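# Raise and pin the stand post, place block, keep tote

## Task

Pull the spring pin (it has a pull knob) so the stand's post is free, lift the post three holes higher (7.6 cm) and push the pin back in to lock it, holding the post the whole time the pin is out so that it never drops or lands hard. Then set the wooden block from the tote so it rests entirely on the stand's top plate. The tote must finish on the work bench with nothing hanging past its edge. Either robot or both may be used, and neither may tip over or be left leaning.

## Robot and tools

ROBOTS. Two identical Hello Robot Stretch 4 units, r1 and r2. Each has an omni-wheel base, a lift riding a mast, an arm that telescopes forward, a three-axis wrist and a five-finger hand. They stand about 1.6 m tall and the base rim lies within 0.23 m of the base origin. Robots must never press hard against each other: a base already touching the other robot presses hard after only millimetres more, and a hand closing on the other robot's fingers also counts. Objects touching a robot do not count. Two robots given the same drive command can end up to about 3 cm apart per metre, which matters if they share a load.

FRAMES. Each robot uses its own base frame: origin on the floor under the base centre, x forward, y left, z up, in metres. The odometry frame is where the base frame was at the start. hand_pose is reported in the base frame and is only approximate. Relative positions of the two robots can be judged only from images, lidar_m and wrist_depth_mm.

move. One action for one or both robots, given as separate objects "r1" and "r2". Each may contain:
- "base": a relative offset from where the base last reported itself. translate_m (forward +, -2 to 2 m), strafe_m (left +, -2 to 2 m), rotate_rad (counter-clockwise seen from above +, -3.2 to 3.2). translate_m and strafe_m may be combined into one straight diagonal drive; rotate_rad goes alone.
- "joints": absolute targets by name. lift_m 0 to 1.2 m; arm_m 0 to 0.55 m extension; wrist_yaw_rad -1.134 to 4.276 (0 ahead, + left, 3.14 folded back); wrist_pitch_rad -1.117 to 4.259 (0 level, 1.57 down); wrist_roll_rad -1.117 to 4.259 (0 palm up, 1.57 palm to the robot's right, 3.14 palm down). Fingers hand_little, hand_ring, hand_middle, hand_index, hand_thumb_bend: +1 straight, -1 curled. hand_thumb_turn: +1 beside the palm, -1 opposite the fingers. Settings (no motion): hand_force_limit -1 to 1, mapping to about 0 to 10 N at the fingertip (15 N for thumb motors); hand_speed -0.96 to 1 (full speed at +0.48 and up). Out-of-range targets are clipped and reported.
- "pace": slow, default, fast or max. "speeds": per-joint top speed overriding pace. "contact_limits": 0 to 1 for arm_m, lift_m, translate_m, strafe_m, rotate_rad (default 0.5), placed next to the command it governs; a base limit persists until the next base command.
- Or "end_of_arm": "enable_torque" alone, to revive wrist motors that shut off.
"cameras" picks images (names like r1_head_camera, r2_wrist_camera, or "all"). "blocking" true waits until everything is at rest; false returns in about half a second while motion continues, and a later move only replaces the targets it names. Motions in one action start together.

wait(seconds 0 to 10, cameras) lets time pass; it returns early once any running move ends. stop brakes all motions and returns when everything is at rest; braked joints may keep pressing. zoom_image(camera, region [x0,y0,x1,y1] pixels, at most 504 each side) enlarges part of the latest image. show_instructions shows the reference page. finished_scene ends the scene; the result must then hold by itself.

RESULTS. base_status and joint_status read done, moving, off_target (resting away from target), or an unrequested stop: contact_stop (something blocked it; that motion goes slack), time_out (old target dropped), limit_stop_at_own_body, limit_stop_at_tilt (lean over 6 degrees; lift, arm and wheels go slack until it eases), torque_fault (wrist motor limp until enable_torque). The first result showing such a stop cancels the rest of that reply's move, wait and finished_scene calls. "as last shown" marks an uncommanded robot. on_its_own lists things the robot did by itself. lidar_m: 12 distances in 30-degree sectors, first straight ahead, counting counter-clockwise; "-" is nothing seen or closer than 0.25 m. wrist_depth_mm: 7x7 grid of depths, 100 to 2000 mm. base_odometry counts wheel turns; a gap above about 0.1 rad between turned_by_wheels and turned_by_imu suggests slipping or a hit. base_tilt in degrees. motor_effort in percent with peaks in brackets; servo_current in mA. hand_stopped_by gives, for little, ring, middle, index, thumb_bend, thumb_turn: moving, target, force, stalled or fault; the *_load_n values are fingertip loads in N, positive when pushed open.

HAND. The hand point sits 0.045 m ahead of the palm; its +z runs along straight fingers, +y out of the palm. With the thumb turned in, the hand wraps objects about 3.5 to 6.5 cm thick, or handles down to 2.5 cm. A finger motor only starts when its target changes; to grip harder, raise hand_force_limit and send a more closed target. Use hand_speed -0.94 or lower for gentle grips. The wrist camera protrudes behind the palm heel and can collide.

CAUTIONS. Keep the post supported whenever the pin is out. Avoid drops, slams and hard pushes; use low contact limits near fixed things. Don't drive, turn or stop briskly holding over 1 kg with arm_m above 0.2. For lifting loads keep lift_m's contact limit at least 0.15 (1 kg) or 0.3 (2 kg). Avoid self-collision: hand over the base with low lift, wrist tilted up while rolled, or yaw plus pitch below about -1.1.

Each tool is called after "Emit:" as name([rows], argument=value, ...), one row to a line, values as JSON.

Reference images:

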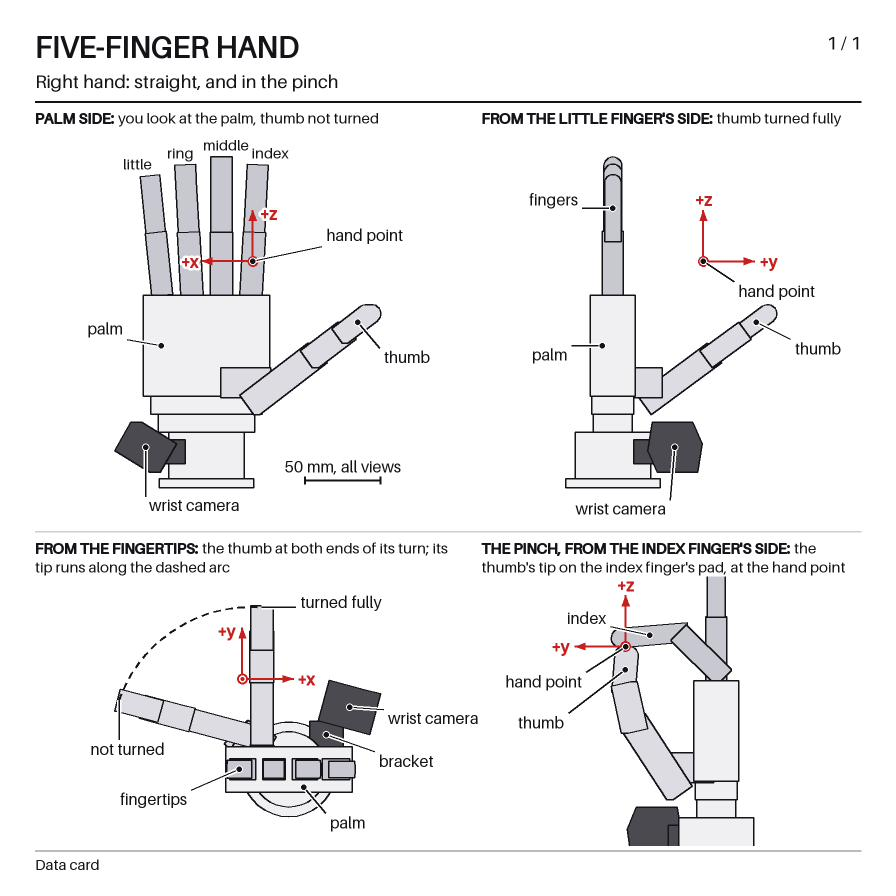

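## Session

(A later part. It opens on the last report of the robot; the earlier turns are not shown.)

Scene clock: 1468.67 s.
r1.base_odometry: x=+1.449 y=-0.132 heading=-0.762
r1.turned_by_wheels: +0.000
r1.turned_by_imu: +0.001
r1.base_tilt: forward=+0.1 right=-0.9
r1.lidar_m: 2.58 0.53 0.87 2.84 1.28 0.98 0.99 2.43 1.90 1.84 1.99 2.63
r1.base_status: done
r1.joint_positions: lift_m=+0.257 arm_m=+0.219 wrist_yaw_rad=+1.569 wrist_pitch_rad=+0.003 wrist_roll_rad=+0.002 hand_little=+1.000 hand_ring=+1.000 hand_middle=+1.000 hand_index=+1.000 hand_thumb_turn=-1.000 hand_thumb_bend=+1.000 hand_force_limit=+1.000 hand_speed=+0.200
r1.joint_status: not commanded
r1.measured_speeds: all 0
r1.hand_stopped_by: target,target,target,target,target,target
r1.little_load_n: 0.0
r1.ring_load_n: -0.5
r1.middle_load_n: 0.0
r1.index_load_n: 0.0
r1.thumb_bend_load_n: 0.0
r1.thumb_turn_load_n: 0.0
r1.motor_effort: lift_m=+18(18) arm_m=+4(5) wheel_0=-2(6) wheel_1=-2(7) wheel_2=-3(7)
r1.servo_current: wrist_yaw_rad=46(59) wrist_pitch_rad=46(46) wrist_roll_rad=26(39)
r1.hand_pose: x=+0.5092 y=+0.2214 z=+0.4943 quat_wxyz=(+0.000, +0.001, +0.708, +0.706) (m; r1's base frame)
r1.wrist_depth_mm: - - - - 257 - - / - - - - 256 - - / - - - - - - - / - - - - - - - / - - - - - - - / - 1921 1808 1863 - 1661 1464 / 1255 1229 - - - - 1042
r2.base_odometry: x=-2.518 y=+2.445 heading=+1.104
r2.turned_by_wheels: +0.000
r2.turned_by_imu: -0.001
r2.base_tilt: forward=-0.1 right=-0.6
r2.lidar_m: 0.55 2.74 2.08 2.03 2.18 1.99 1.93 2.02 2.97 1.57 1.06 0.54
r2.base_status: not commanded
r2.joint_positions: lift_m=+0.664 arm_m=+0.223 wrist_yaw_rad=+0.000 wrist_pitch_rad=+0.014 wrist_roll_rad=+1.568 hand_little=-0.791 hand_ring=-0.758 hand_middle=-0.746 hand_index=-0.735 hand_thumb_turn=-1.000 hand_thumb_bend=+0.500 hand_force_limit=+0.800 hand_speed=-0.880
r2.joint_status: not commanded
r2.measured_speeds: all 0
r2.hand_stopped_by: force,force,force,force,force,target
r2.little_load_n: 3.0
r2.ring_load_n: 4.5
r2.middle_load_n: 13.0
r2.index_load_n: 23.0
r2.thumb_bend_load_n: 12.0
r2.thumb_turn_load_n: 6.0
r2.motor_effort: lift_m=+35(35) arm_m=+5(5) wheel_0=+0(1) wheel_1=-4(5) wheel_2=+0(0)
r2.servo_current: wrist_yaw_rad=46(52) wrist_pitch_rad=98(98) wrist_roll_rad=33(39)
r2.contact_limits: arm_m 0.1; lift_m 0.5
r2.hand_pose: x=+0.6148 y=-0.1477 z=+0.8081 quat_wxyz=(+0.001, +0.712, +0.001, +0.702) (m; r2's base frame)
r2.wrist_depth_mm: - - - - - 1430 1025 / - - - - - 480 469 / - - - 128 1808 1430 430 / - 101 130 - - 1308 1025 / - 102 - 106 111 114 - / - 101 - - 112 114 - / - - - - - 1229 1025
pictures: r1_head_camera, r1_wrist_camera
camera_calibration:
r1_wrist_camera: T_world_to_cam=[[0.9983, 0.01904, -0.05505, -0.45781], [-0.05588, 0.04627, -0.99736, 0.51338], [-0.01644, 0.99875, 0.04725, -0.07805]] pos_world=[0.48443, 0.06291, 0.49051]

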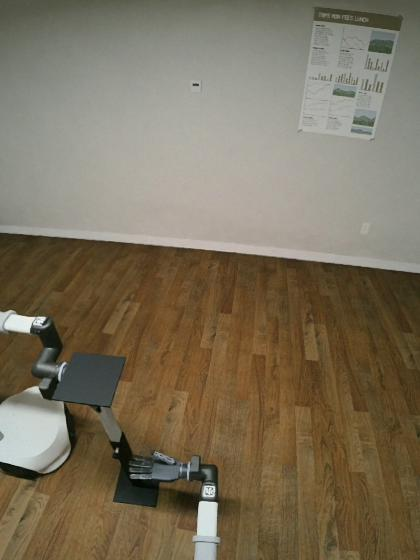

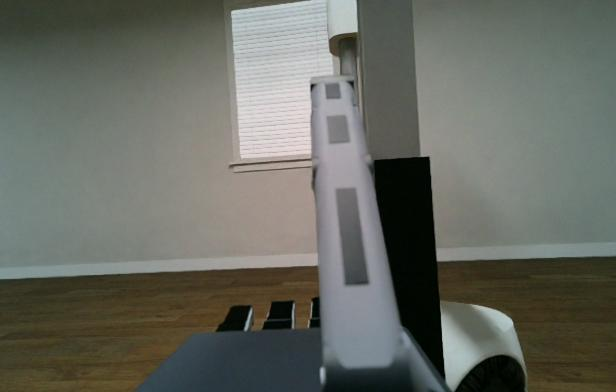

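Emit:
move(r1={"joints":{"arm_m":0.2145},"pace":"slow","contact_limits":{"arm_m":0.2}})

Emit:
move(r1={"base":{"strafe_m":0.045},"pace":"slow","contact_limits":{"strafe_m":0.1}}, cameras=["r1_head_camera","r1_wrist_camera"])

Scene clock: 1497.33 s.
move: r1 done
r1.base_odometry: x=+1.449 y=-0.132 heading=-0.762
r1.turned_by_wheels: +0.000
r1.turned_by_imu: +0.001
r1.base_tilt: forward=+0.0 right=-0.9
r1.lidar_m: 2.60 0.52 0.88 2.83 1.28 0.98 0.98 2.42 1.91 1.84 1.98 2.66
r1.base_status: not commanded
r1.joint_positions: lift_m=+0.257 arm_m=+0.215 wrist_yaw_rad=+1.569 wrist_pitch_rad=+0.003 wrist_roll_rad=+0.002 hand_little=+1.000 hand_ring=+1.000 hand_middle=+1.000 hand_index=+1.000 hand_thumb_turn=-1.000 hand_thumb_bend=+1.000 hand_force_limit=+1.000 hand_speed=+0.200
r1.joint_status: all done
r1.measured_speeds: all 0
r1.hand_stopped_by: target,target,target,target,target,target
r1.little_load_n: 0.0
r1.ring_load_n: 0.0
r1.middle_load_n: 0.0
r1.index_load_n: 0.0
r1.thumb_bend_load_n: 0.0
r1.thumb_turn_load_n: 0.0
r1.motor_effort: lift_m=+18(18) arm_m=-6(8) wheel_0=-2(2) wheel_1=-2(2) wheel_2=-3(3)
r1.servo_current: wrist_yaw_rad=46(59) wrist_pitch_rad=33(46) wrist_roll_rad=33(39)
r1.contact_limits: arm_m 0.2
r1.hand_pose: x=+0.5044 y=+0.2214 z=+0.4943 quat_wxyz=(+0.000, +0.001, +0.708, +0.706)
r1.wrist_depth_mm: - - - - 256 - - / - - - - 255 - - / - - - - 255 - - / - - - - - - - / - - - - - - - / - 1863 1808 1921 - 1661 1464 / 1255 1229 - - - - 1060
r2: as last shown
r2.contact_limits: arm_m 0.1; lift_m 0.5
pictures: none

Scene clock: 1498.87 s.
move: r1 done
r1.base_odometry: x=+1.480 y=-0.100 heading=-0.762
r1.turned_by_wheels: +0.000
r1.turned_by_imu: -0.001
r1.base_tilt: forward=+0.0 right=-0.8
r1.lidar_m: 2.61 0.51 0.87 2.79 1.26 0.99 0.99 2.50 1.94 1.90 2.03 2.64
r1.base_status: done
r1.joint_positions: lift_m=+0.257 arm_m=+0.215 wrist_yaw_rad=+1.569 wrist_pitch_rad=+0.003 wrist_roll_rad=+0.002 hand_little=+1.000 hand_ring=+1.000 hand_middle=+1.000 hand_index=+1.000 hand_thumb_turn=-1.000 hand_thumb_bend=+1.000 hand_force_limit=+1.000 hand_speed=+0.200
r1.joint_status: not commanded
r1.measured_speeds: all 0
r1.hand_stopped_by: target,target,target,target,target,target
r1.little_load_n: 0.0
r1.ring_load_n: 0.0
r1.middle_load_n: 0.0
r1.index_load_n: 0.0
r1.thumb_bend_load_n: 0.0
r1.thumb_turn_load_n: 0.0
r1.motor_effort: lift_m=+18(18) arm_m=-6(6) wheel_0=-2(9) wheel_1=+2(8) wheel_2=+0(2)
r1.servo_current: wrist_yaw_rad=46(59) wrist_pitch_rad=26(52) wrist_roll_rad=33(39)
r1.contact_limits: arm_m 0.2; strafe_m 0.1
r1.hand_pose: x=+0.5044 y=+0.2214 z=+0.4943 quat_wxyz=(+0.000, +0.001, +0.708, +0.706)
r1.wrist_depth_mm: - - - - 213 - - / - - - - 212 - - / - - - - 211 - - / - - - - - - - / - - - - - - - / - 1863 1808 1921 - 1537 1499 / 1255 1229 - - - - 1025
r2: as last shown
r2.turned_by_imu: +0.000
r2.contact_limits: arm_m 0.1; lift_m 0.5
r2.wrist_depth_mm: - - - - - 1430 917 / - - - - - 1397 418 / - - - 128 1863 1397 442 / - 101 130 - - 1336 1008 / - 102 - 106 111 114 - / - 101 - - 112 113 - / - - - - - 1229 1025
r1_wrist_camera: T_world_to_cam=[[0.9983, 0.01904, -0.05505, -0.45301], [-0.05588, 0.04627, -0.99736, 0.51311], [-0.01644, 0.99875, 0.04725, -0.07813]] pos_world=[0.47963, 0.06291, 0.49051]

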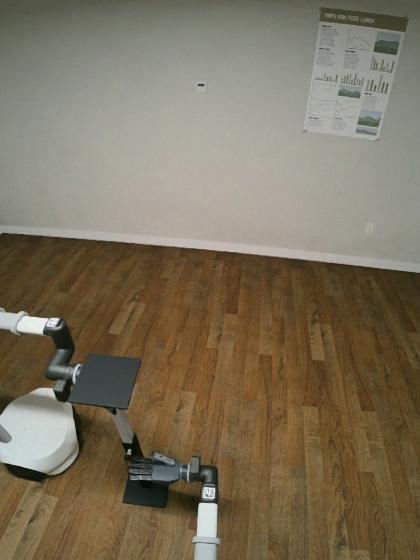

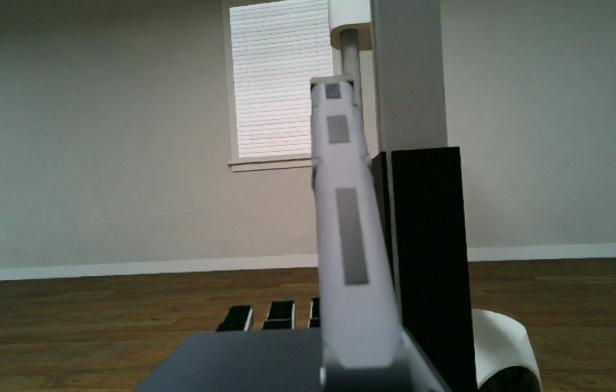

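Emit:
zoom_image(camera="r1_wrist_camera", region=[280, 120, 480, 392])

Emit:
zoom_image(camera="r1_head_camera", region=[60, 380, 220, 520])

Scaled by 1.853.

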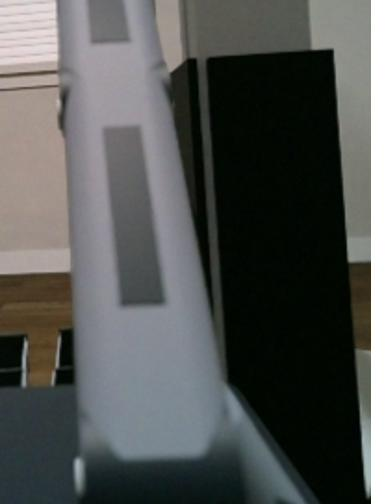

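Scaled by 3.150 from the camera's image (finer frame: 1200x1600).

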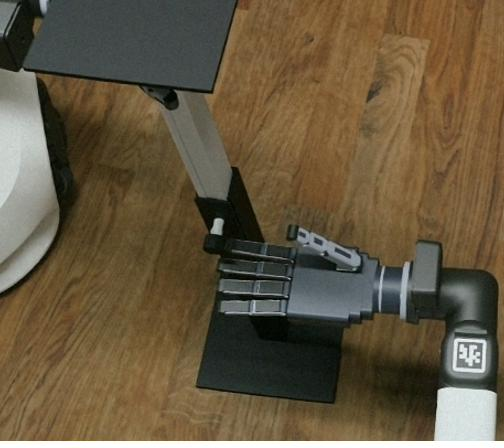

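Emit:
move(r1={"base":{"strafe_m":0.055},"pace":"slow","contact_limits":{"strafe_m":0.1}}, cameras=["r1_head_camera","r1_wrist_camera"])

Emit:
zoom_image(camera="r1_head_camera", region=[90, 400, 190, 500])

Emit:
zoom_image(camera="r1_wrist_camera", region=[280, 120, 480, 392])

Scene clock: 1529.20 s.
move: r1 done
r1.base_odometry: x=+1.518 y=-0.060 heading=-0.762
r1.turned_by_wheels: +0.000
r1.turned_by_imu: +0.000
r1.base_tilt: forward=+0.1 right=-0.8
r1.lidar_m: 2.60 0.48 0.80 2.74 2.97 0.98 0.96 2.54 1.99 1.95 2.09 2.66
r1.base_status: done
r1.joint_positions: lift_m=+0.257 arm_m=+0.215 wrist_yaw_rad=+1.569 wrist_pitch_rad=+0.003 wrist_roll_rad=+0.002 hand_little=+1.000 hand_ring=+1.000 hand_middle=+1.000 hand_index=+1.000 hand_thumb_turn=-1.000 hand_thumb_bend=+1.000 hand_force_limit=+1.000 hand_speed=+0.200
r1.joint_status: not commanded
r1.measured_speeds: all 0
r1.hand_stopped_by: target,target,target,target,target,target
r1.little_load_n: 0.0
r1.ring_load_n: 0.0
r1.middle_load_n: 0.0
r1.index_load_n: 0.0
r1.thumb_bend_load_n: 0.0
r1.thumb_turn_load_n: 0.0
r1.motor_effort: lift_m=+18(18) arm_m=-6(6) wheel_0=-4(7) wheel_1=+0(8) wheel_2=-1(2)
r1.servo_current: wrist_yaw_rad=59(59) wrist_pitch_rad=39(59) wrist_roll_rad=33(39)
r1.contact_limits: arm_m 0.2; strafe_m 0.1
r1.hand_pose: x=+0.5044 y=+0.2214 z=+0.4943 quat_wxyz=(+0.000, +0.001, +0.708, +0.706)
r1.wrist_depth_mm: - - - - 166 158 - / - - - - 159 158 - / - - - - 158 157 - / - - - - 152 - - / - - - - - - - / - 1921 1863 1921 - - 1464 / 1229 1229 - - - - 1025
r2: as last shown
r2.turned_by_imu: -0.001
r2.lidar_m: 0.55 2.73 2.08 2.03 2.19 1.99 1.93 2.01 2.97 1.58 0.88 0.55
r2.middle_load_n: 13.5
r2.thumb_bend_load_n: 11.5
r2.thumb_turn_load_n: 5.5
r2.contact_limits: arm_m 0.1; lift_m 0.5
r2.wrist_depth_mm: - - - - - 1430 366 / - - - - - 1397 389 / - - - 128 1808 1430 1060 / - 101 130 - - 1336 1008 / - 102 - 106 111 114 - / - 101 - - 112 114 - / - - - - - 1229 1025
r1_wrist_camera: T_world_to_cam=[[0.9983, 0.01904, -0.05505, -0.45301], [-0.05588, 0.04627, -0.99736, 0.51311], [-0.01644, 0.99875, 0.04725, -0.07813]] pos_world=[0.47963, 0.06291, 0.49051]

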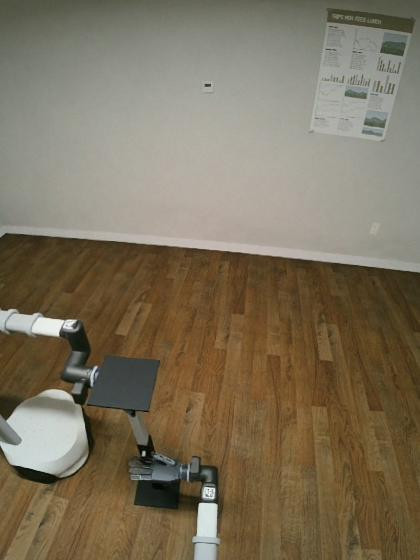

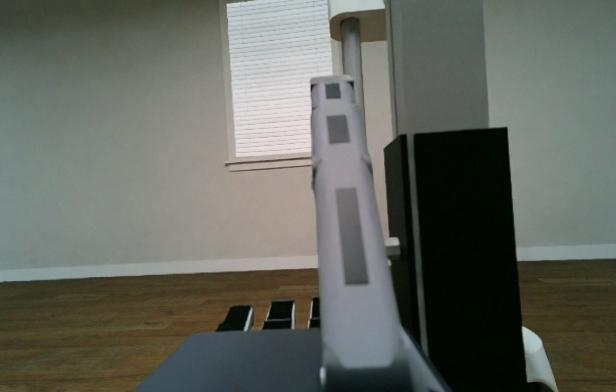

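Scaled by 5.040 from the camera's image (finer frame: 1200x1600).

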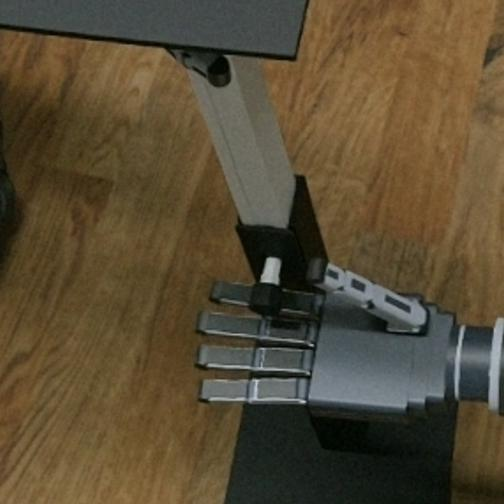

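Scaled by 1.853.

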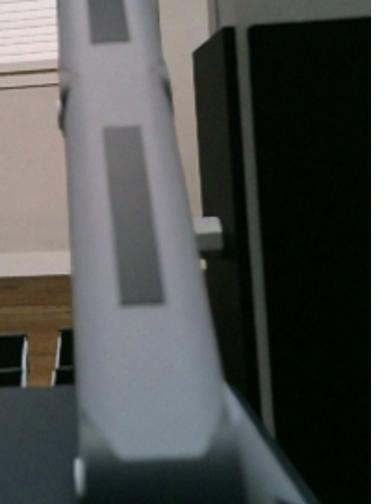

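Emit:
move(r1={"base":{"strafe_m":0.010},"pace":"slow","contact_limits":{"strafe_m":0.1}})

Emit:
move(r1={"joints":{"arm_m":0.2175},"pace":"slow","contact_limits":{"arm_m":0.0}}, cameras=["r1_head_camera","r1_wrist_camera"])

Emit:
zoom_image(camera="r1_head_camera", region=[90, 400, 190, 500])

Emit:
zoom_image(camera="r1_wrist_camera", region=[280, 120, 480, 392])

Scene clock: 1556.63 s.
move: r1 done
r1.base_odometry: x=+1.525 y=-0.053 heading=-0.763
r1.turned_by_wheels: +0.000
r1.turned_by_imu: +0.001
r1.base_tilt: forward=+0.1 right=-0.9
r1.lidar_m: 2.61 0.49 0.82 2.72 2.97 0.98 0.97 2.58 2.02 1.96 2.08 2.66
r1.base_status: done
r1.joint_positions: lift_m=+0.257 arm_m=+0.215 wrist_yaw_rad=+1.569 wrist_pitch_rad=+0.003 wrist_roll_rad=+0.002 hand_little=+1.000 hand_ring=+1.000 hand_middle=+1.000 hand_index=+1.000 hand_thumb_turn=-1.000 hand_thumb_bend=+1.000 hand_force_limit=+1.000 hand_speed=+0.200
r1.joint_status: not commanded
r1.measured_speeds: all 0
r1.hand_stopped_by: target,target,target,target,target,target
r1.little_load_n: 0.0
r1.ring_load_n: 0.0
r1.middle_load_n: 0.0
r1.index_load_n: 0.0
r1.thumb_bend_load_n: 0.0
r1.thumb_turn_load_n: 0.0
r1.motor_effort: lift_m=+18(18) arm_m=-6(6) wheel_0=-3(7) wheel_1=+1(9) wheel_2=+0(1)
r1.servo_current: wrist_yaw_rad=46(52) wrist_pitch_rad=26(52) wrist_roll_rad=33(39)
r1.contact_limits: arm_m 0.2; strafe_m 0.1
r1.hand_pose: x=+0.5044 y=+0.2214 z=+0.4943 quat_wxyz=(+0.000, +0.001, +0.708, +0.706)
r1.wrist_depth_mm: - - - - 778 146 - / - - - - 788 146 - / - - - - 141 146 - / - - - - 141 - - / - - - - - - - / - 1921 1863 1921 - - 1464 / 1229 1229 - - - - 138
r2: as last shown
r2.index_load_n: 22.5
r2.thumb_turn_load_n: 6.0
r2.contact_limits: arm_m 0.1; lift_m 0.5
pictures: none

Scene clock: 1557.27 s.
move: r1 done
r1.base_odometry: x=+1.525 y=-0.053 heading=-0.763
r1.turned_by_wheels: +0.000
r1.turned_by_imu: +0.000
r1.base_tilt: forward=+0.1 right=-0.9
r1.lidar_m: 2.62 0.46 0.81 2.71 2.95 0.98 0.97 2.58 2.02 1.94 2.10 2.67
r1.base_status: not commanded
r1.joint_positions: lift_m=+0.257 arm_m=+0.217 wrist_yaw_rad=+1.569 wrist_pitch_rad=+0.003 wrist_roll_rad=+0.002 hand_little=+1.000 hand_ring=+1.000 hand_middle=+1.000 hand_index=+1.000 hand_thumb_turn=-1.000 hand_thumb_bend=+1.000 hand_force_limit=+1.000 hand_speed=+0.200
r1.joint_status: all done
r1.measured_speeds: all 0
r1.hand_stopped_by: target,target,target,target,target,target
r1.little_load_n: 0.0
r1.ring_load_n: 0.0
r1.middle_load_n: 0.0
r1.index_load_n: 0.5
r1.thumb_bend_load_n: 0.0
r1.thumb_turn_load_n: 0.0
r1.motor_effort: lift_m=+18(18) arm_m=+6(7) wheel_0=-3(3) wheel_1=+1(2) wheel_2=+0(0)
r1.servo_current: wrist_yaw_rad=39(52) wrist_pitch_rad=59(59) wrist_roll_rad=33(39)
r1.contact_limits: arm_m 0; strafe_m 0.1
r1.hand_pose: x=+0.5070 y=+0.2214 z=+0.4943 quat_wxyz=(+0.000, +0.001, +0.708, +0.706)
r1.wrist_depth_mm: - - - - 149 148 - / - - - - 148 147 - / - - - - 143 141 - / - - - - 143 - - / - - - - - - - / - 1863 1808 1808 - - 1499 / 1281 1205 - - - - 1025
r2: as last shown
r2.turned_by_imu: +0.000
r2.middle_load_n: 13.0
r2.thumb_bend_load_n: 12.0
r2.thumb_turn_load_n: 5.5
r2.contact_limits: arm_m 0.1; lift_m 0.5
r2.wrist_depth_mm: - - - - - 1430 355 / - - - - - 1397 389 / - - - 128 1808 1464 1060 / - 101 130 - - 1336 1008 / - 102 - 106 111 114 - / - 101 - - 112 114 - / - - - - - 1229 1008
r1_wrist_camera: T_world_to_cam=[[0.9983, 0.01904, -0.05505, -0.45571], [-0.05588, 0.04627, -0.99736, 0.51326], [-0.01644, 0.99875, 0.04725, -0.07808]] pos_world=[0.48233, 0.06291, 0.49051]

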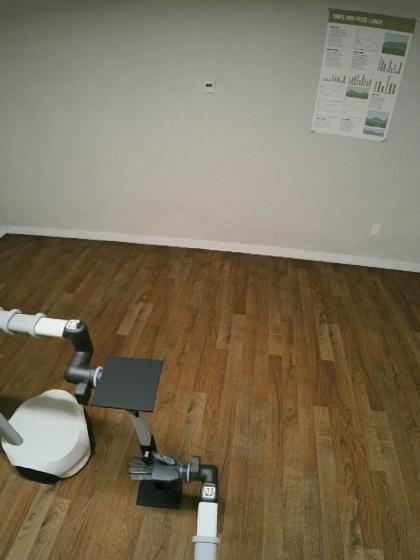

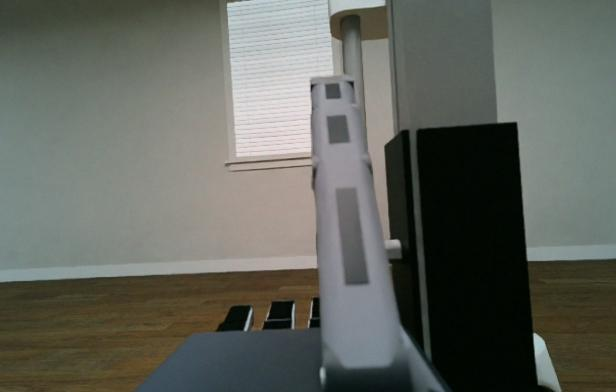

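Scaled by 5.040 from the camera's image (finer frame: 1200x1600).

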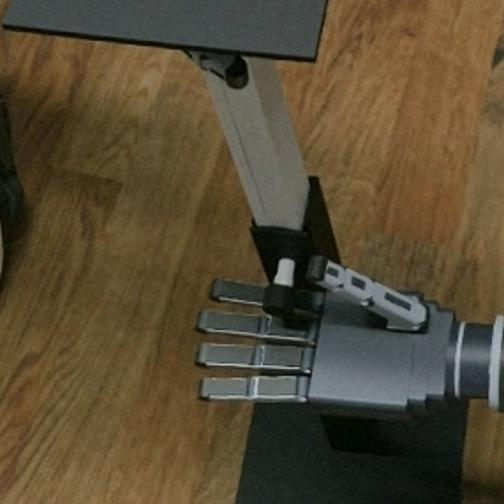

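Scaled by 1.853.

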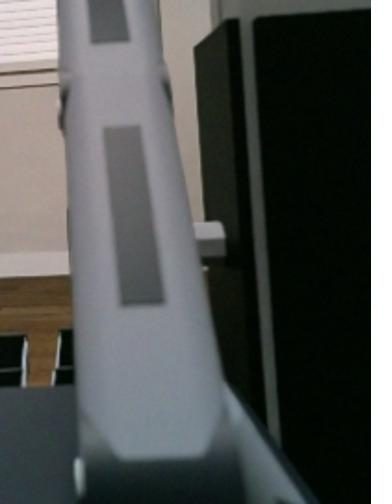

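Emit:
move(r1={"joints":{"hand_force_limit":-0.4,"hand_speed":-0.7,"hand_index":-0.3}}, cameras=["r1_head_camera","r1_wrist_camera"])

Emit:
zoom_image(camera="r1_head_camera", region=[90, 400, 190, 500])

Emit:
zoom_image(camera="r1_wrist_camera", region=[280, 120, 480, 392])

Scene clock: 1571.77 s.
move: r1 off_target
r1.base_odometry: x=+1.525 y=-0.053 heading=-0.762
r1.turned_by_wheels: +0.000
r1.turned_by_imu: +0.004
r1.base_tilt: forward=+0.1 right=-0.9
r1.lidar_m: 2.62 0.48 0.82 2.73 2.96 0.99 0.95 2.58 2.01 1.96 2.10 2.65
r1.base_status: not commanded
r1.joint_positions: lift_m=+0.257 arm_m=+0.217 wrist_yaw_rad=+1.569 wrist_pitch_rad=+0.003 wrist_roll_rad=+0.002 hand_little=+1.000 hand_ring=+1.000 hand_middle=+1.000 hand_index=-0.049 hand_thumb_turn=-1.000 hand_thumb_bend=+1.000 hand_force_limit=-0.400 hand_speed=-0.700
r1.joint_status: hand_index off_target (ended at -0.049, target -0.300); the others done
r1.measured_speeds: all 0
r1.hand_stopped_by: target,target,target,force,target,target
r1.little_load_n: 0.0
r1.ring_load_n: 0.0
r1.middle_load_n: 0.0
r1.index_load_n: 2.0
r1.thumb_bend_load_n: 0.0
r1.thumb_turn_load_n: 0.0
r1.motor_effort: lift_m=+18(18) arm_m=+5(7) wheel_0=+1(3) wheel_1=+1(2) wheel_2=+1(1)
r1.servo_current: wrist_yaw_rad=59(65) wrist_pitch_rad=20(52) wrist_roll_rad=26(39)
r1.contact_limits: arm_m 0; strafe_m 0.1
r1.hand_pose: x=+0.5071 y=+0.2214 z=+0.4943 quat_wxyz=(+0.000, +0.001, +0.708, +0.706)
r1.wrist_depth_mm: - - - - 163 146 - / - - - - 147 146 - / - - - - 141 140 - / - - - - 142 - - / - - - - - - - / - 1863 1756 1921 - - 1430 / 1255 1205 - - - - 960
r2: as last shown
r2.turned_by_imu: -0.001
r2.middle_load_n: 13.5
r2.contact_limits: arm_m 0.1; lift_m 0.5
r2.wrist_depth_mm: - - - - - 1430 368 / - - - - - 1397 392 / - - - 128 1863 1430 1042 / - 101 130 - - 1336 991 / - 102 - 106 111 114 - / - 101 - - 112 114 - / - - - - - 1255 1025
r1_wrist_camera: T_world_to_cam=[[0.9983, 0.01904, -0.05505, -0.45581], [-0.05588, 0.04627, -0.99736, 0.51326], [-0.01644, 0.99875, 0.04725, -0.07808]] pos_world=[0.48243, 0.06291, 0.49051]

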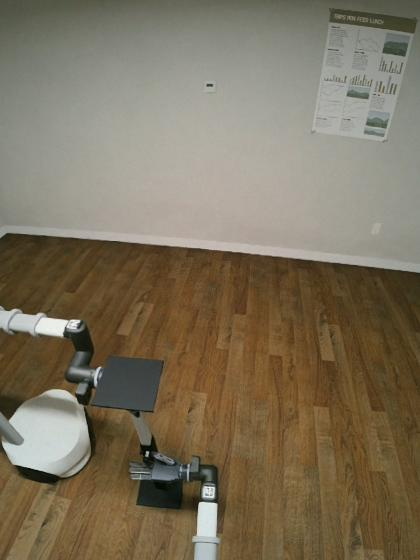

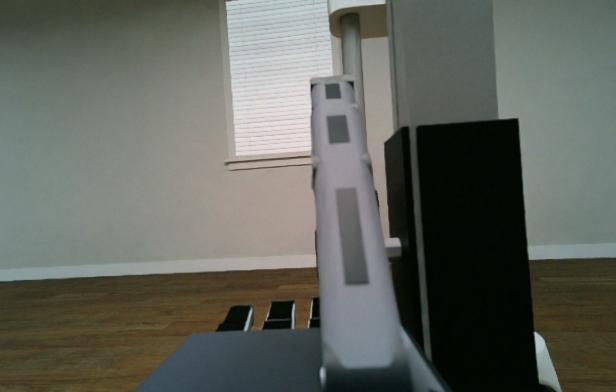

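Scaled by 5.040 from the camera's image (finer frame: 1200x1600).

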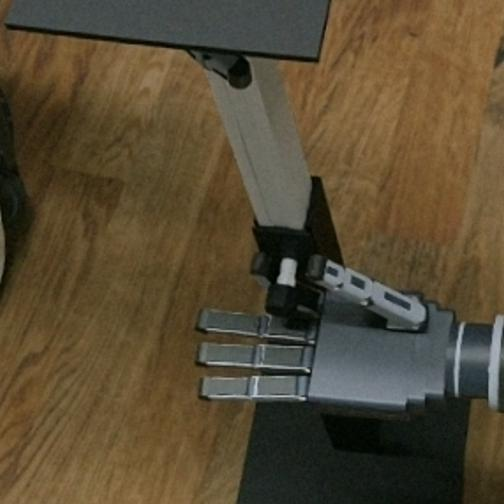

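Scaled by 1.853.

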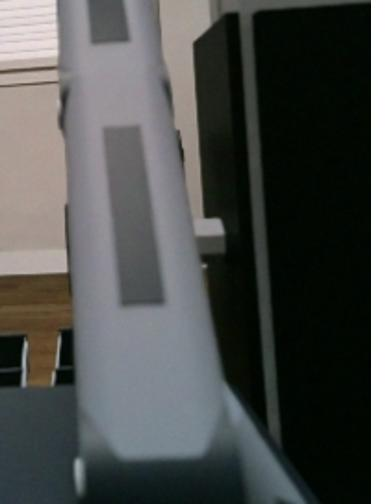

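Emit:
move(r1={"joints":{"hand_force_limit":0.0,"hand_speed":-0.7,"hand_index":-0.5,"hand_middle":-0.8,"hand_thumb_bend":-0.6}}, cameras=["r1_head_camera","r1_wrist_camera"])

Emit:
zoom_image(camera="r1_head_camera", region=[90, 400, 190, 500])

Emit:
zoom_image(camera="r1_wrist_camera", region=[280, 120, 480, 392])

Scene clock: 1591.40 s.
move: r1 off_target
r1.base_odometry: x=+1.525 y=-0.053 heading=-0.762
r1.turned_by_wheels: +0.000
r1.turned_by_imu: +0.003
r1.base_tilt: forward=+0.0 right=-0.8
r1.lidar_m: 2.62 0.46 0.81 2.72 2.96 0.97 0.96 2.59 2.00 1.95 2.09 2.67
r1.base_status: not commanded
r1.joint_positions: lift_m=+0.257 arm_m=+0.217 wrist_yaw_rad=+1.569 wrist_pitch_rad=+0.003 wrist_roll_rad=+0.002 hand_little=+1.000 hand_ring=+1.000 hand_middle=+0.009 hand_index=-0.100 hand_thumb_turn=-1.000 hand_thumb_bend=-0.062 hand_force_limit=+0.000 hand_speed=-0.700
r1.joint_status: hand_middle off_target (ended at +0.009, target -0.800); hand_index off_target (ended at -0.100, target -0.500); hand_thumb_bend off_target (ended at -0.062, target -0.600); the others done
r1.measured_speeds: all 0
r1.hand_stopped_by: target,target,force,force,force,target
r1.little_load_n: 0.0
r1.ring_load_n: 0.0
r1.middle_load_n: 8.0
r1.index_load_n: 0.0
r1.thumb_bend_load_n: 9.0
r1.thumb_turn_load_n: 0.0
r1.motor_effort: lift_m=+18(18) arm_m=+4(6) wheel_0=+3(3) wheel_1=+1(2) wheel_2=+3(3)
r1.servo_current: wrist_yaw_rad=46(59) wrist_pitch_rad=33(59) wrist_roll_rad=26(46)
r1.contact_limits: arm_m 0; strafe_m 0.1
r1.hand_pose: x=+0.5072 y=+0.2214 z=+0.4943 quat_wxyz=(+0.000, +0.001, +0.708, +0.706)
r1.wrist_depth_mm: - - - - 163 144 - / - - - - 778 143 - / - - - - 170 137 - / - - - - 142 - - / - - - - 139 - - / 1921 1863 1756 1618 - - 1430 / 1229 1182 - - - - 991
r2: as last shown
r2.turned_by_imu: -0.002
r2.middle_load_n: 13.0
r2.index_load_n: 23.0
r2.thumb_turn_load_n: 6.0
r2.contact_limits: arm_m 0.1; lift_m 0.5
r1_wrist_camera: T_world_to_cam=[[0.9983, 0.01904, -0.05505, -0.45581], [-0.05588, 0.04627, -0.99736, 0.51326], [-0.01644, 0.99875, 0.04725, -0.07808]] pos_world=[0.48243, 0.06291, 0.49051]

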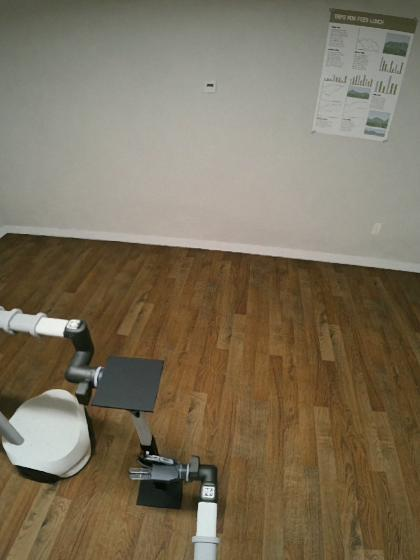

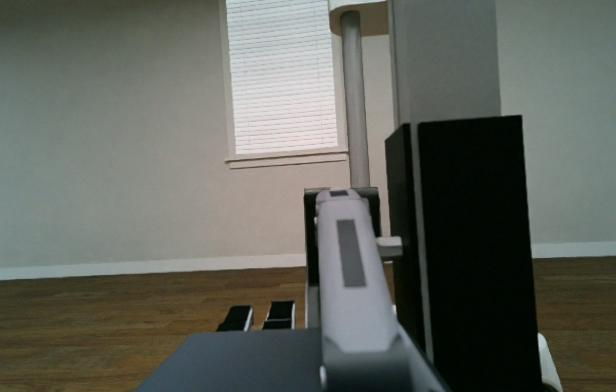

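Scaled by 5.040 from the camera's image (finer frame: 1200x1600).

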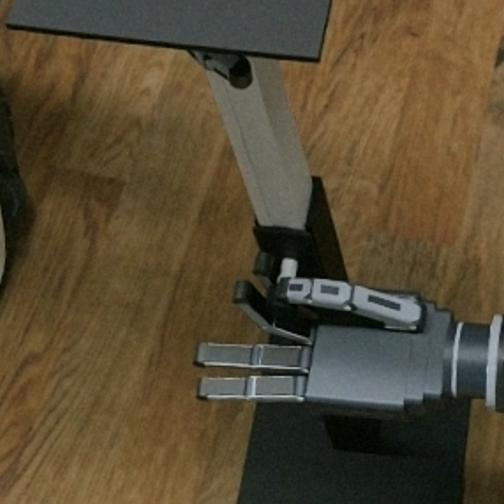

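Scaled by 1.853.

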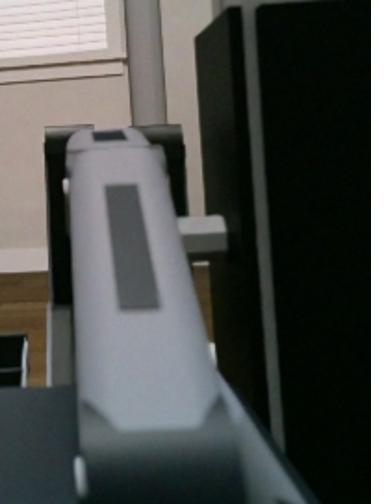

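Emit:
move(r1={"joints":{"hand_force_limit":0.8,"hand_speed":-0.7,"hand_index":-0.6,"hand_middle":-0.85,"hand_thumb_bend":-0.65}})

Emit:
move(r1={"joints":{"arm_m":0.209},"pace":"slow","contact_limits":{"arm_m":0.6}}, cameras=["r1_head_camera","r1_wrist_camera"])

Emit:
zoom_image(camera="r1_head_camera", region=[90, 400, 190, 500])

Emit:
zoom_image(camera="r1_wrist_camera", region=[280, 120, 480, 392])

Scene clock: 1603.97 s.
move: r1 off_target
r1.base_odometry: x=+1.525 y=-0.053 heading=-0.762
r1.turned_by_wheels: +0.000
r1.turned_by_imu: +0.002
r1.base_tilt: forward=+0.1 right=-0.9
r1.lidar_m: 2.61 0.47 0.82 2.72 2.96 0.98 0.96 2.58 2.02 1.96 2.10 2.66
r1.base_status: not commanded
r1.joint_positions: lift_m=+0.257 arm_m=+0.218 wrist_yaw_rad=+1.569 wrist_pitch_rad=+0.003 wrist_roll_rad=+0.002 hand_little=+1.000 hand_ring=+1.000 hand_middle=-0.013 hand_index=-0.171 hand_thumb_turn=-1.000 hand_thumb_bend=-0.078 hand_force_limit=+0.800 hand_speed=-0.700
r1.joint_status: hand_middle off_target (ended at -0.013, target -0.850); hand_index off_target (ended at -0.171, target -0.600); hand_thumb_bend off_target (ended at -0.078, target -0.650); the others done
r1.measured_speeds: all 0
r1.hand_stopped_by: target,target,force,force,force,target
r1.little_load_n: 0.0
r1.ring_load_n: 0.0
r1.middle_load_n: 3.5
r1.index_load_n: 11.5
r1.thumb_bend_load_n: 16.0
r1.thumb_turn_load_n: 0.0
r1.motor_effort: lift_m=+18(18) arm_m=-2(4) wheel_0=+5(5) wheel_1=+1(1) wheel_2=+5(5)
r1.servo_current: wrist_yaw_rad=46(52) wrist_pitch_rad=39(46) wrist_roll_rad=33(39)
r1.contact_limits: arm_m 0; strafe_m 0.1
r1.hand_pose: x=+0.5072 y=+0.2214 z=+0.4943 quat_wxyz=(+0.000, +0.001, +0.708, +0.706)
r1.wrist_depth_mm: - - - - 163 142 - / - - - - 778 142 - / - - - - 778 - - / - - - - 142 - - / - - - - 136 - - / 1921 1863 1756 208 - - 1308 / 1229 1182 - - - - 946
r2.base_odometry: x=-2.518 y=+2.445 heading=+1.104
r2.turned_by_wheels: +0.000
r2.turned_by_imu: -0.001
r2.base_tilt: forward=+0.0 right=-0.8
r2.lidar_m: 0.55 2.72 2.05 2.04 2.19 1.98 1.93 2.01 2.98 1.56 0.86 0.53
r2.base_status: not commanded
r2.joint_positions: lift_m=+0.664 arm_m=+0.223 wrist_yaw_rad=+0.000 wrist_pitch_rad=+0.014 wrist_roll_rad=+1.568 hand_little=-0.791 hand_ring=-0.758 hand_middle=-0.746 hand_index=-0.735 hand_thumb_turn=-1.000 hand_thumb_bend=+0.500 hand_force_limit=+0.800 hand_speed=-0.880
r2.joint_status: not commanded
r2.measured_speeds: all 0
r2.hand_stopped_by: force,force,force,force,force,target
r2.little_load_n: 2.5
r2.ring_load_n: 4.5
r2.middle_load_n: 13.0
r2.index_load_n: 23.0
r2.thumb_bend_load_n: 11.5
r2.thumb_turn_load_n: 6.0
r2.motor_effort: lift_m=+35(35) arm_m=+5(5) wheel_0=+0(0) wheel_1=-4(4) wheel_2=+0(0)
r2.servo_current: wrist_yaw_rad=46(59) wrist_pitch_rad=91(91) wrist_roll_rad=39(52)
r2.contact_limits: arm_m 0.1; lift_m 0.5
r2.hand_pose: x=+0.6148 y=-0.1477 z=+0.8081 quat_wxyz=(+0.001, +0.712, +0.001, +0.702)
r2.wrist_depth_mm: - - - - - 1430 366 / - - - - - 1430 931 / - - - 128 1863 1430 1060 / - 101 130 - - 1308 1025 / - 102 - 106 111 114 - / - 101 - - 112 114 - / - - - - - 1255 1008
pictures: none

Scene clock: 1604.83 s.
move: r1 done
r1.base_odometry: x=+1.525 y=-0.053 heading=-0.761
r1.turned_by_wheels: +0.001
r1.turned_by_imu: +0.001
r1.base_tilt: forward=+0.2 right=-0.9
r1.lidar_m: 2.61 0.46 0.82 2.71 2.97 0.97 0.96 2.57 2.01 1.97 2.09 2.66
r1.base_status: not commanded
r1.joint_positions: lift_m=+0.257 arm_m=+0.210 wrist_yaw_rad=+1.565 wrist_pitch_rad=+0.004 wrist_roll_rad=+0.002 hand_little=+1.000 hand_ring=+1.000 hand_middle=-0.013 hand_index=-0.171 hand_thumb_turn=-1.000 hand_thumb_bend=-0.078 hand_force_limit=+0.800 hand_speed=-0.700
r1.joint_status: all done
r1.measured_speeds: all 0
r1.hand_stopped_by: target,target,force,force,force,target
r1.little_load_n: 0.0
r1.ring_load_n: 0.0
r1.middle_load_n: 4.0
r1.index_load_n: 16.0
r1.thumb_bend_load_n: 14.5
r1.thumb_turn_load_n: 0.0
r1.motor_effort: lift_m=+18(18) arm_m=-14(16) wheel_0=+8(8) wheel_1=-2(2) wheel_2=+12(12)
r1.servo_current: wrist_yaw_rad=46(65) wrist_pitch_rad=46(52) wrist_roll_rad=33(39)
r1.contact_limits: arm_m 0.6; strafe_m 0.1
r1.hand_pose: x=+0.5003 y=+0.2210 z=+0.4942 quat_wxyz=(+0.001, +0.003, +0.708, +0.706)
r1.wrist_depth_mm: - - - - 166 143 - / - - - - - 143 - / - - - - 778 137 - / - - - - 138 - - / - - - - - - - / - 1863 1756 208 - - 1397 / 1229 1182 - - - - 891
r2: as last shown
r2.turned_by_imu: +0.000
r2.little_load_n: 3.0
r2.contact_limits: arm_m 0.1; lift_m 0.5
r2.wrist_depth_mm: - - - - - 1430 355 / - - - - - 1430 1008 / - - - 128 1808 1430 1042 / - 101 130 - - 1336 991 / - 102 - 106 111 114 - / - 101 - - 112 114 - / - - - - - 1255 1025
r1_wrist_camera: T_world_to_cam=[[0.99837, 0.01512, -0.05507, -0.4481], [-0.05571, 0.04609, -0.99738, 0.5127], [-0.01254, 0.99882, 0.04685, -0.07948]] pos_world=[0.47494, 0.06253, 0.49041]

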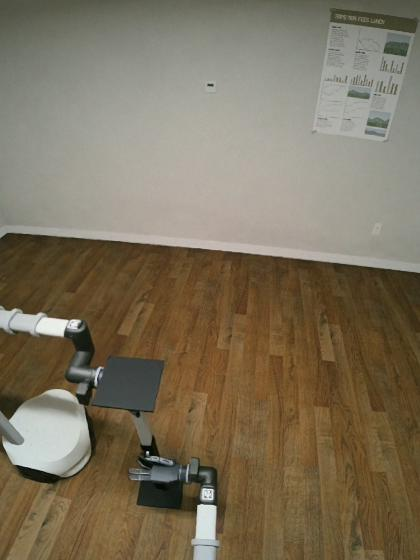

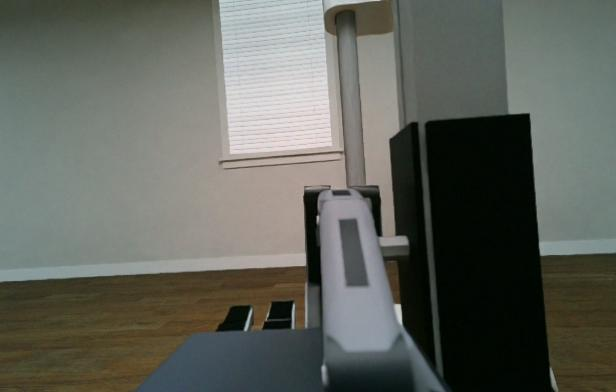

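Scaled by 5.040 from the camera's image (finer frame: 1200x1600).

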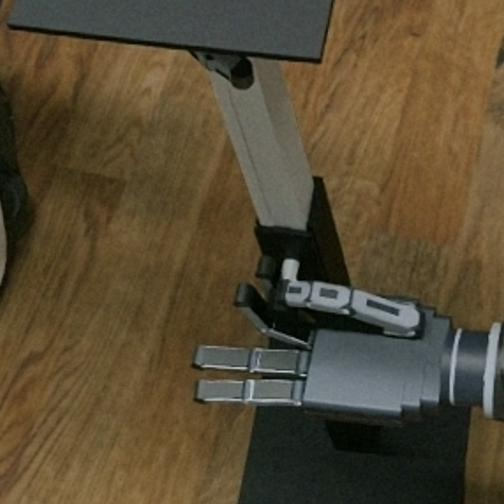

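Scaled by 1.853.

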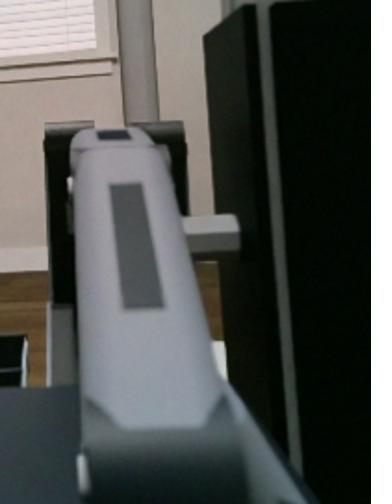

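Emit:
move(r1={"joints":{"arm_m":0.202},"pace":"slow","contact_limits":{"arm_m":0.8}}, cameras=["r1_head_camera","r1_wrist_camera"])

Emit:
zoom_image(camera="r1_wrist_camera", region=[280, 120, 480, 392])

Emit:
zoom_image(camera="r1_head_camera", region=[90, 400, 190, 500])

Scene clock: 1616.07 s.
move: r1 done
r1.base_odometry: x=+1.525 y=-0.053 heading=-0.761
r1.turned_by_wheels: +0.000
r1.turned_by_imu: +0.002
r1.base_tilt: forward=+0.1 right=-0.9
r1.lidar_m: 0.61 0.49 0.80 2.72 2.97 0.98 0.94 2.57 2.01 1.97 2.12 2.65
r1.base_status: not commanded
r1.joint_positions: lift_m=+0.257 arm_m=+0.203 wrist_yaw_rad=+1.560 wrist_pitch_rad=+0.004 wrist_roll_rad=+0.003 hand_little=+1.000 hand_ring=+1.000 hand_middle=-0.013 hand_index=-0.170 hand_thumb_turn=-1.000 hand_thumb_bend=-0.078 hand_force_limit=+0.800 hand_speed=-0.700
r1.joint_status: all done
r1.measured_speeds: all 0
r1.hand_stopped_by: target,target,force,force,force,target
r1.little_load_n: 0.0
r1.ring_load_n: 0.0
r1.middle_load_n: 4.0
r1.index_load_n: 20.0
r1.thumb_bend_load_n: 13.0
r1.thumb_turn_load_n: 1.0
r1.motor_effort: lift_m=+18(18) arm_m=-18(19) wheel_0=+10(10) wheel_1=-5(5) wheel_2=+18(18)
r1.servo_current: wrist_yaw_rad=52(78) wrist_pitch_rad=46(46) wrist_roll_rad=26(39)
r1.contact_limits: arm_m 0.8; strafe_m 0.1
r1.hand_pose: x=+0.4947 y=+0.2204 z=+0.4941 quat_wxyz=(+0.003, +0.005, +0.708, +0.706)
r1.wrist_depth_mm: - - - - 163 144 - / - - - - - 144 - / - - - - 788 - - / - - - - 158 - - / - - - - - - 138 / - 1863 1808 208 - - 1205 / 1255 1205 - - - - 138
r2: as last shown
r2.turned_by_imu: -0.001
r2.joint_positions: lift_m=+0.665 arm_m=+0.223 wrist_yaw_rad=+0.000 wrist_pitch_rad=+0.014 wrist_roll_rad=+1.568 hand_little=-0.791 hand_ring=-0.758 hand_middle=-0.746 hand_index=-0.735 hand_thumb_turn=-1.000 hand_thumb_bend=+0.500 hand_force_limit=+0.800 hand_speed=-0.880
r2.little_load_n: 7.0
r2.ring_load_n: 5.5
r2.middle_load_n: 11.0
r2.index_load_n: 15.0
r2.thumb_bend_load_n: 13.5
r2.thumb_turn_load_n: 4.0
r2.motor_effort: lift_m=+23(35) arm_m=+5(5) wheel_0=+0(0) wheel_1=-4(5) wheel_2=+0(1)
r2.contact_limits: arm_m 0.1; lift_m 0.5
r2.hand_pose: x=+0.6148 y=-0.1477 z=+0.8091 quat_wxyz=(+0.001, +0.712, +0.001, +0.702)
r2.wrist_depth_mm: - - - - - 1499 1098 / - - - - - 1499 1098 / - - - 128 1921 1464 1078 / - - 127 - - 1499 1042 / - 102 - 106 110 113 - / - 102 - - - 112 - / - - - - - 1281 1060
r1_wrist_camera: T_world_to_cam=[[0.99837, 0.01024, -0.05622, -0.44094], [-0.05663, 0.04603, -0.99733, 0.51279], [-0.00762, 0.99889, 0.04653, -0.08133]] pos_world=[0.46864, 0.06215, 0.49042]

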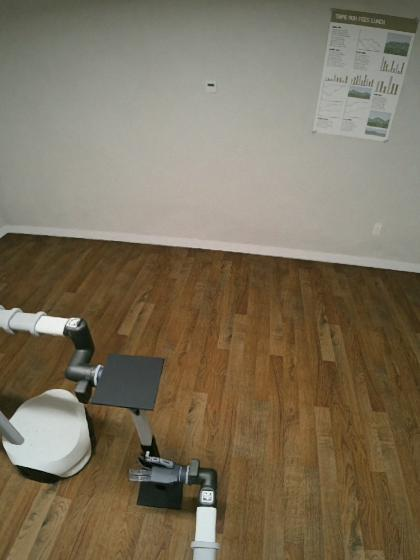

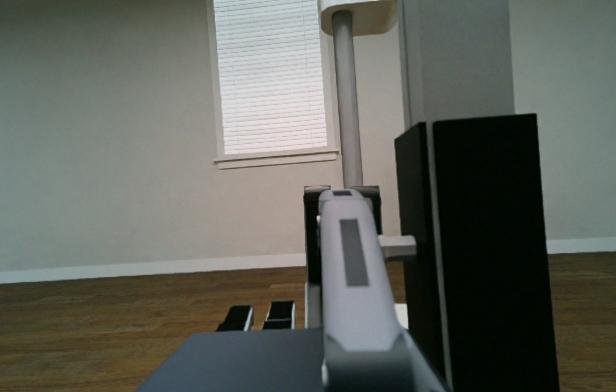

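Scaled by 1.853.

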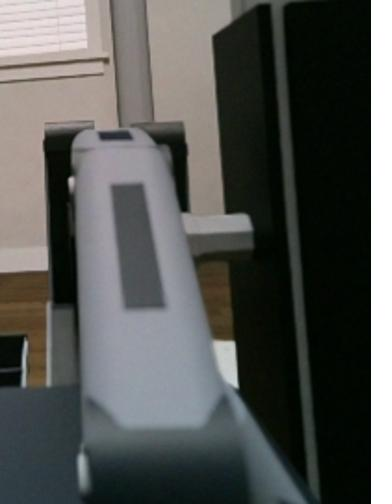

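Scaled by 5.040 from the camera's image (finer frame: 1200x1600).

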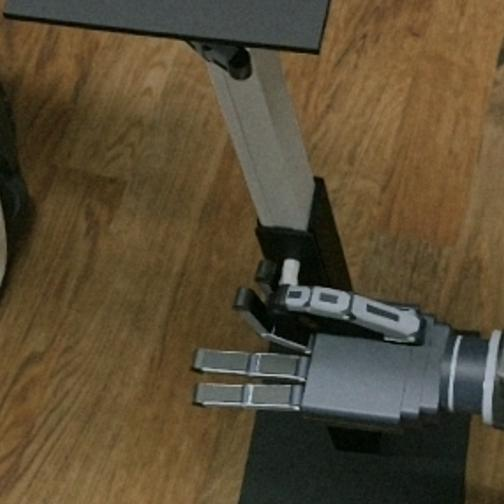

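Emit:
move(r1={"joints":{"arm_m":0.2},"pace":"slow","contact_limits":{"arm_m":0.8}}, cameras=["r1_wrist_camera","r1_head_camera","r2_head_camera","r2_wrist_camera"])

Emit:
zoom_image(camera="r1_wrist_camera", region=[280, 120, 480, 392])

Emit:
zoom_image(camera="r1_head_camera", region=[80, 340, 180, 480])

Scene clock: 1640.87 s.
move: r1 done
r1.base_odometry: x=+1.525 y=-0.053 heading=-0.761
r1.turned_by_wheels: +0.000
r1.turned_by_imu: +0.005
r1.base_tilt: forward=+0.1 right=-0.8
r1.lidar_m: 0.58 0.47 0.80 2.72 2.97 0.98 0.97 2.58 2.00 1.97 2.09 2.65
r1.base_status: not commanded
r1.joint_positions: lift_m=+0.257 arm_m=+0.201 wrist_yaw_rad=+1.558 wrist_pitch_rad=+0.004 wrist_roll_rad=+0.004 hand_little=+1.000 hand_ring=+1.000 hand_middle=-0.013 hand_index=-0.170 hand_thumb_turn=-1.000 hand_thumb_bend=-0.078 hand_force_limit=+0.800 hand_speed=-0.700
r1.joint_status: all done
r1.measured_speeds: all 0
r1.hand_stopped_by: target,target,force,force,force,target
r1.little_load_n: 0.0
r1.ring_load_n: 0.0
r1.middle_load_n: 3.5
r1.index_load_n: 19.5
r1.thumb_bend_load_n: 13.0
r1.thumb_turn_load_n: 1.5
r1.motor_effort: lift_m=+18(18) arm_m=-18(21) wheel_0=+11(11) wheel_1=-7(7) wheel_2=+19(19)
r1.servo_current: wrist_yaw_rad=78(78) wrist_pitch_rad=20(46) wrist_roll_rad=26(39)
r1.contact_limits: arm_m 0.8; strafe_m 0.1
r1.hand_pose: x=+0.4930 y=+0.2202 z=+0.4941 quat_wxyz=(+0.003, +0.006, +0.709, +0.706)
r1.wrist_depth_mm: - - - - 162 144 - / - - - - - 144 - / - - - - 778 - - / - - - - 159 - - / - - - - - - 138 / - 1808 1756 208 - - 1229 / 1255 1205 - - - - 138
r2: as last shown
r2.index_load_n: 15.5
r2.motor_effort: lift_m=+23(24) arm_m=+5(5) wheel_0=+0(0) wheel_1=-4(4) wheel_2=+0(0)
r2.contact_limits: arm_m 0.1; lift_m 0.5
pictures: r1_head_camera, r1_wrist_camera, r2_head_camera, r2_wrist_camera
r1_wrist_camera: T_world_to_cam=[[0.99836, 0.00875, -0.05656, -0.43878], [-0.05691, 0.04601, -0.99732, 0.51281], [-0.00612, 0.9989, 0.04643, -0.0818]] pos_world=[0.46674, 0.06196, 0.49042]
r2_wrist_camera: T_world_to_cam=[[-0.05413, -0.02043, -0.99833, 0.85331], [-0.04518, 0.99882, -0.01799, 0.17874], [0.99751, 0.04413, -0.05499, -0.4027]] pos_world=[0.45596, -0.14333, 0.83296]

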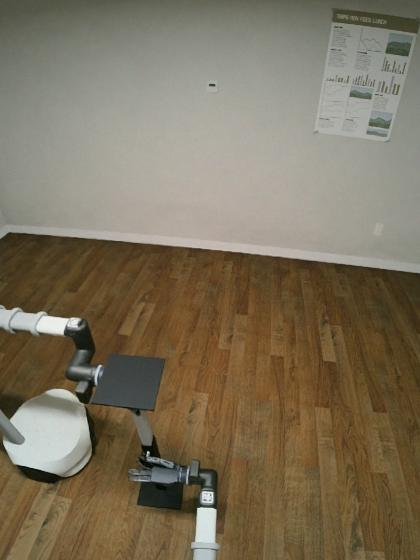

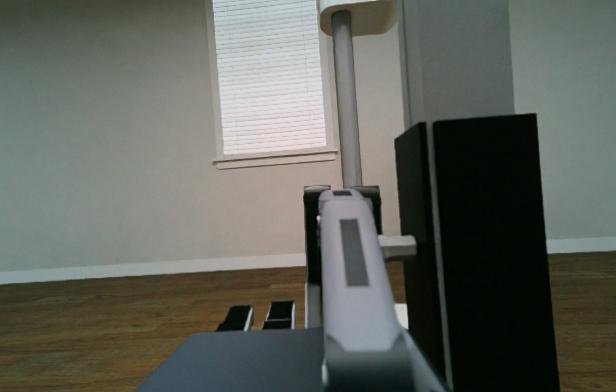

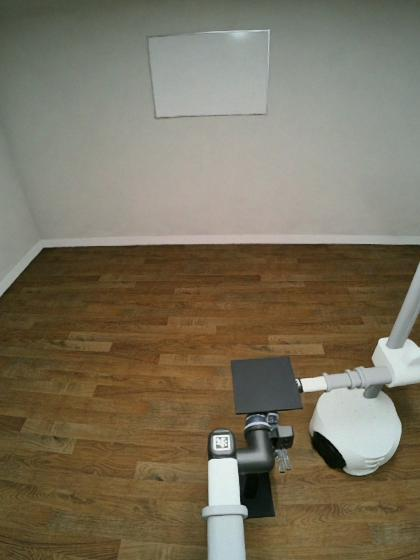

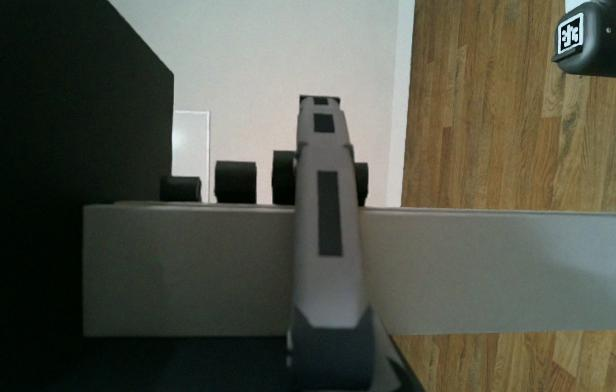

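Scaled by 1.853.

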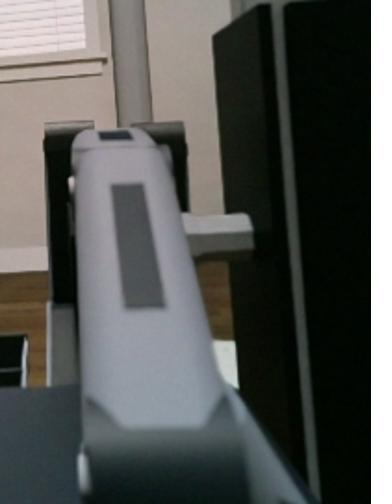

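Scaled by 3.600 from the camera's image (finer frame: 1200x1600).

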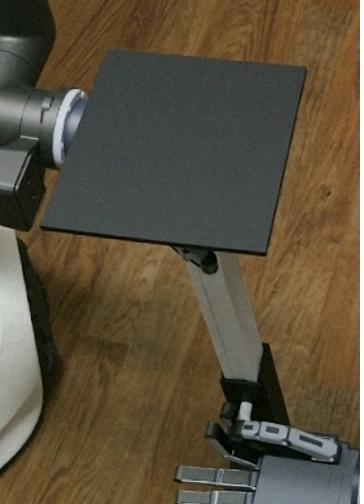

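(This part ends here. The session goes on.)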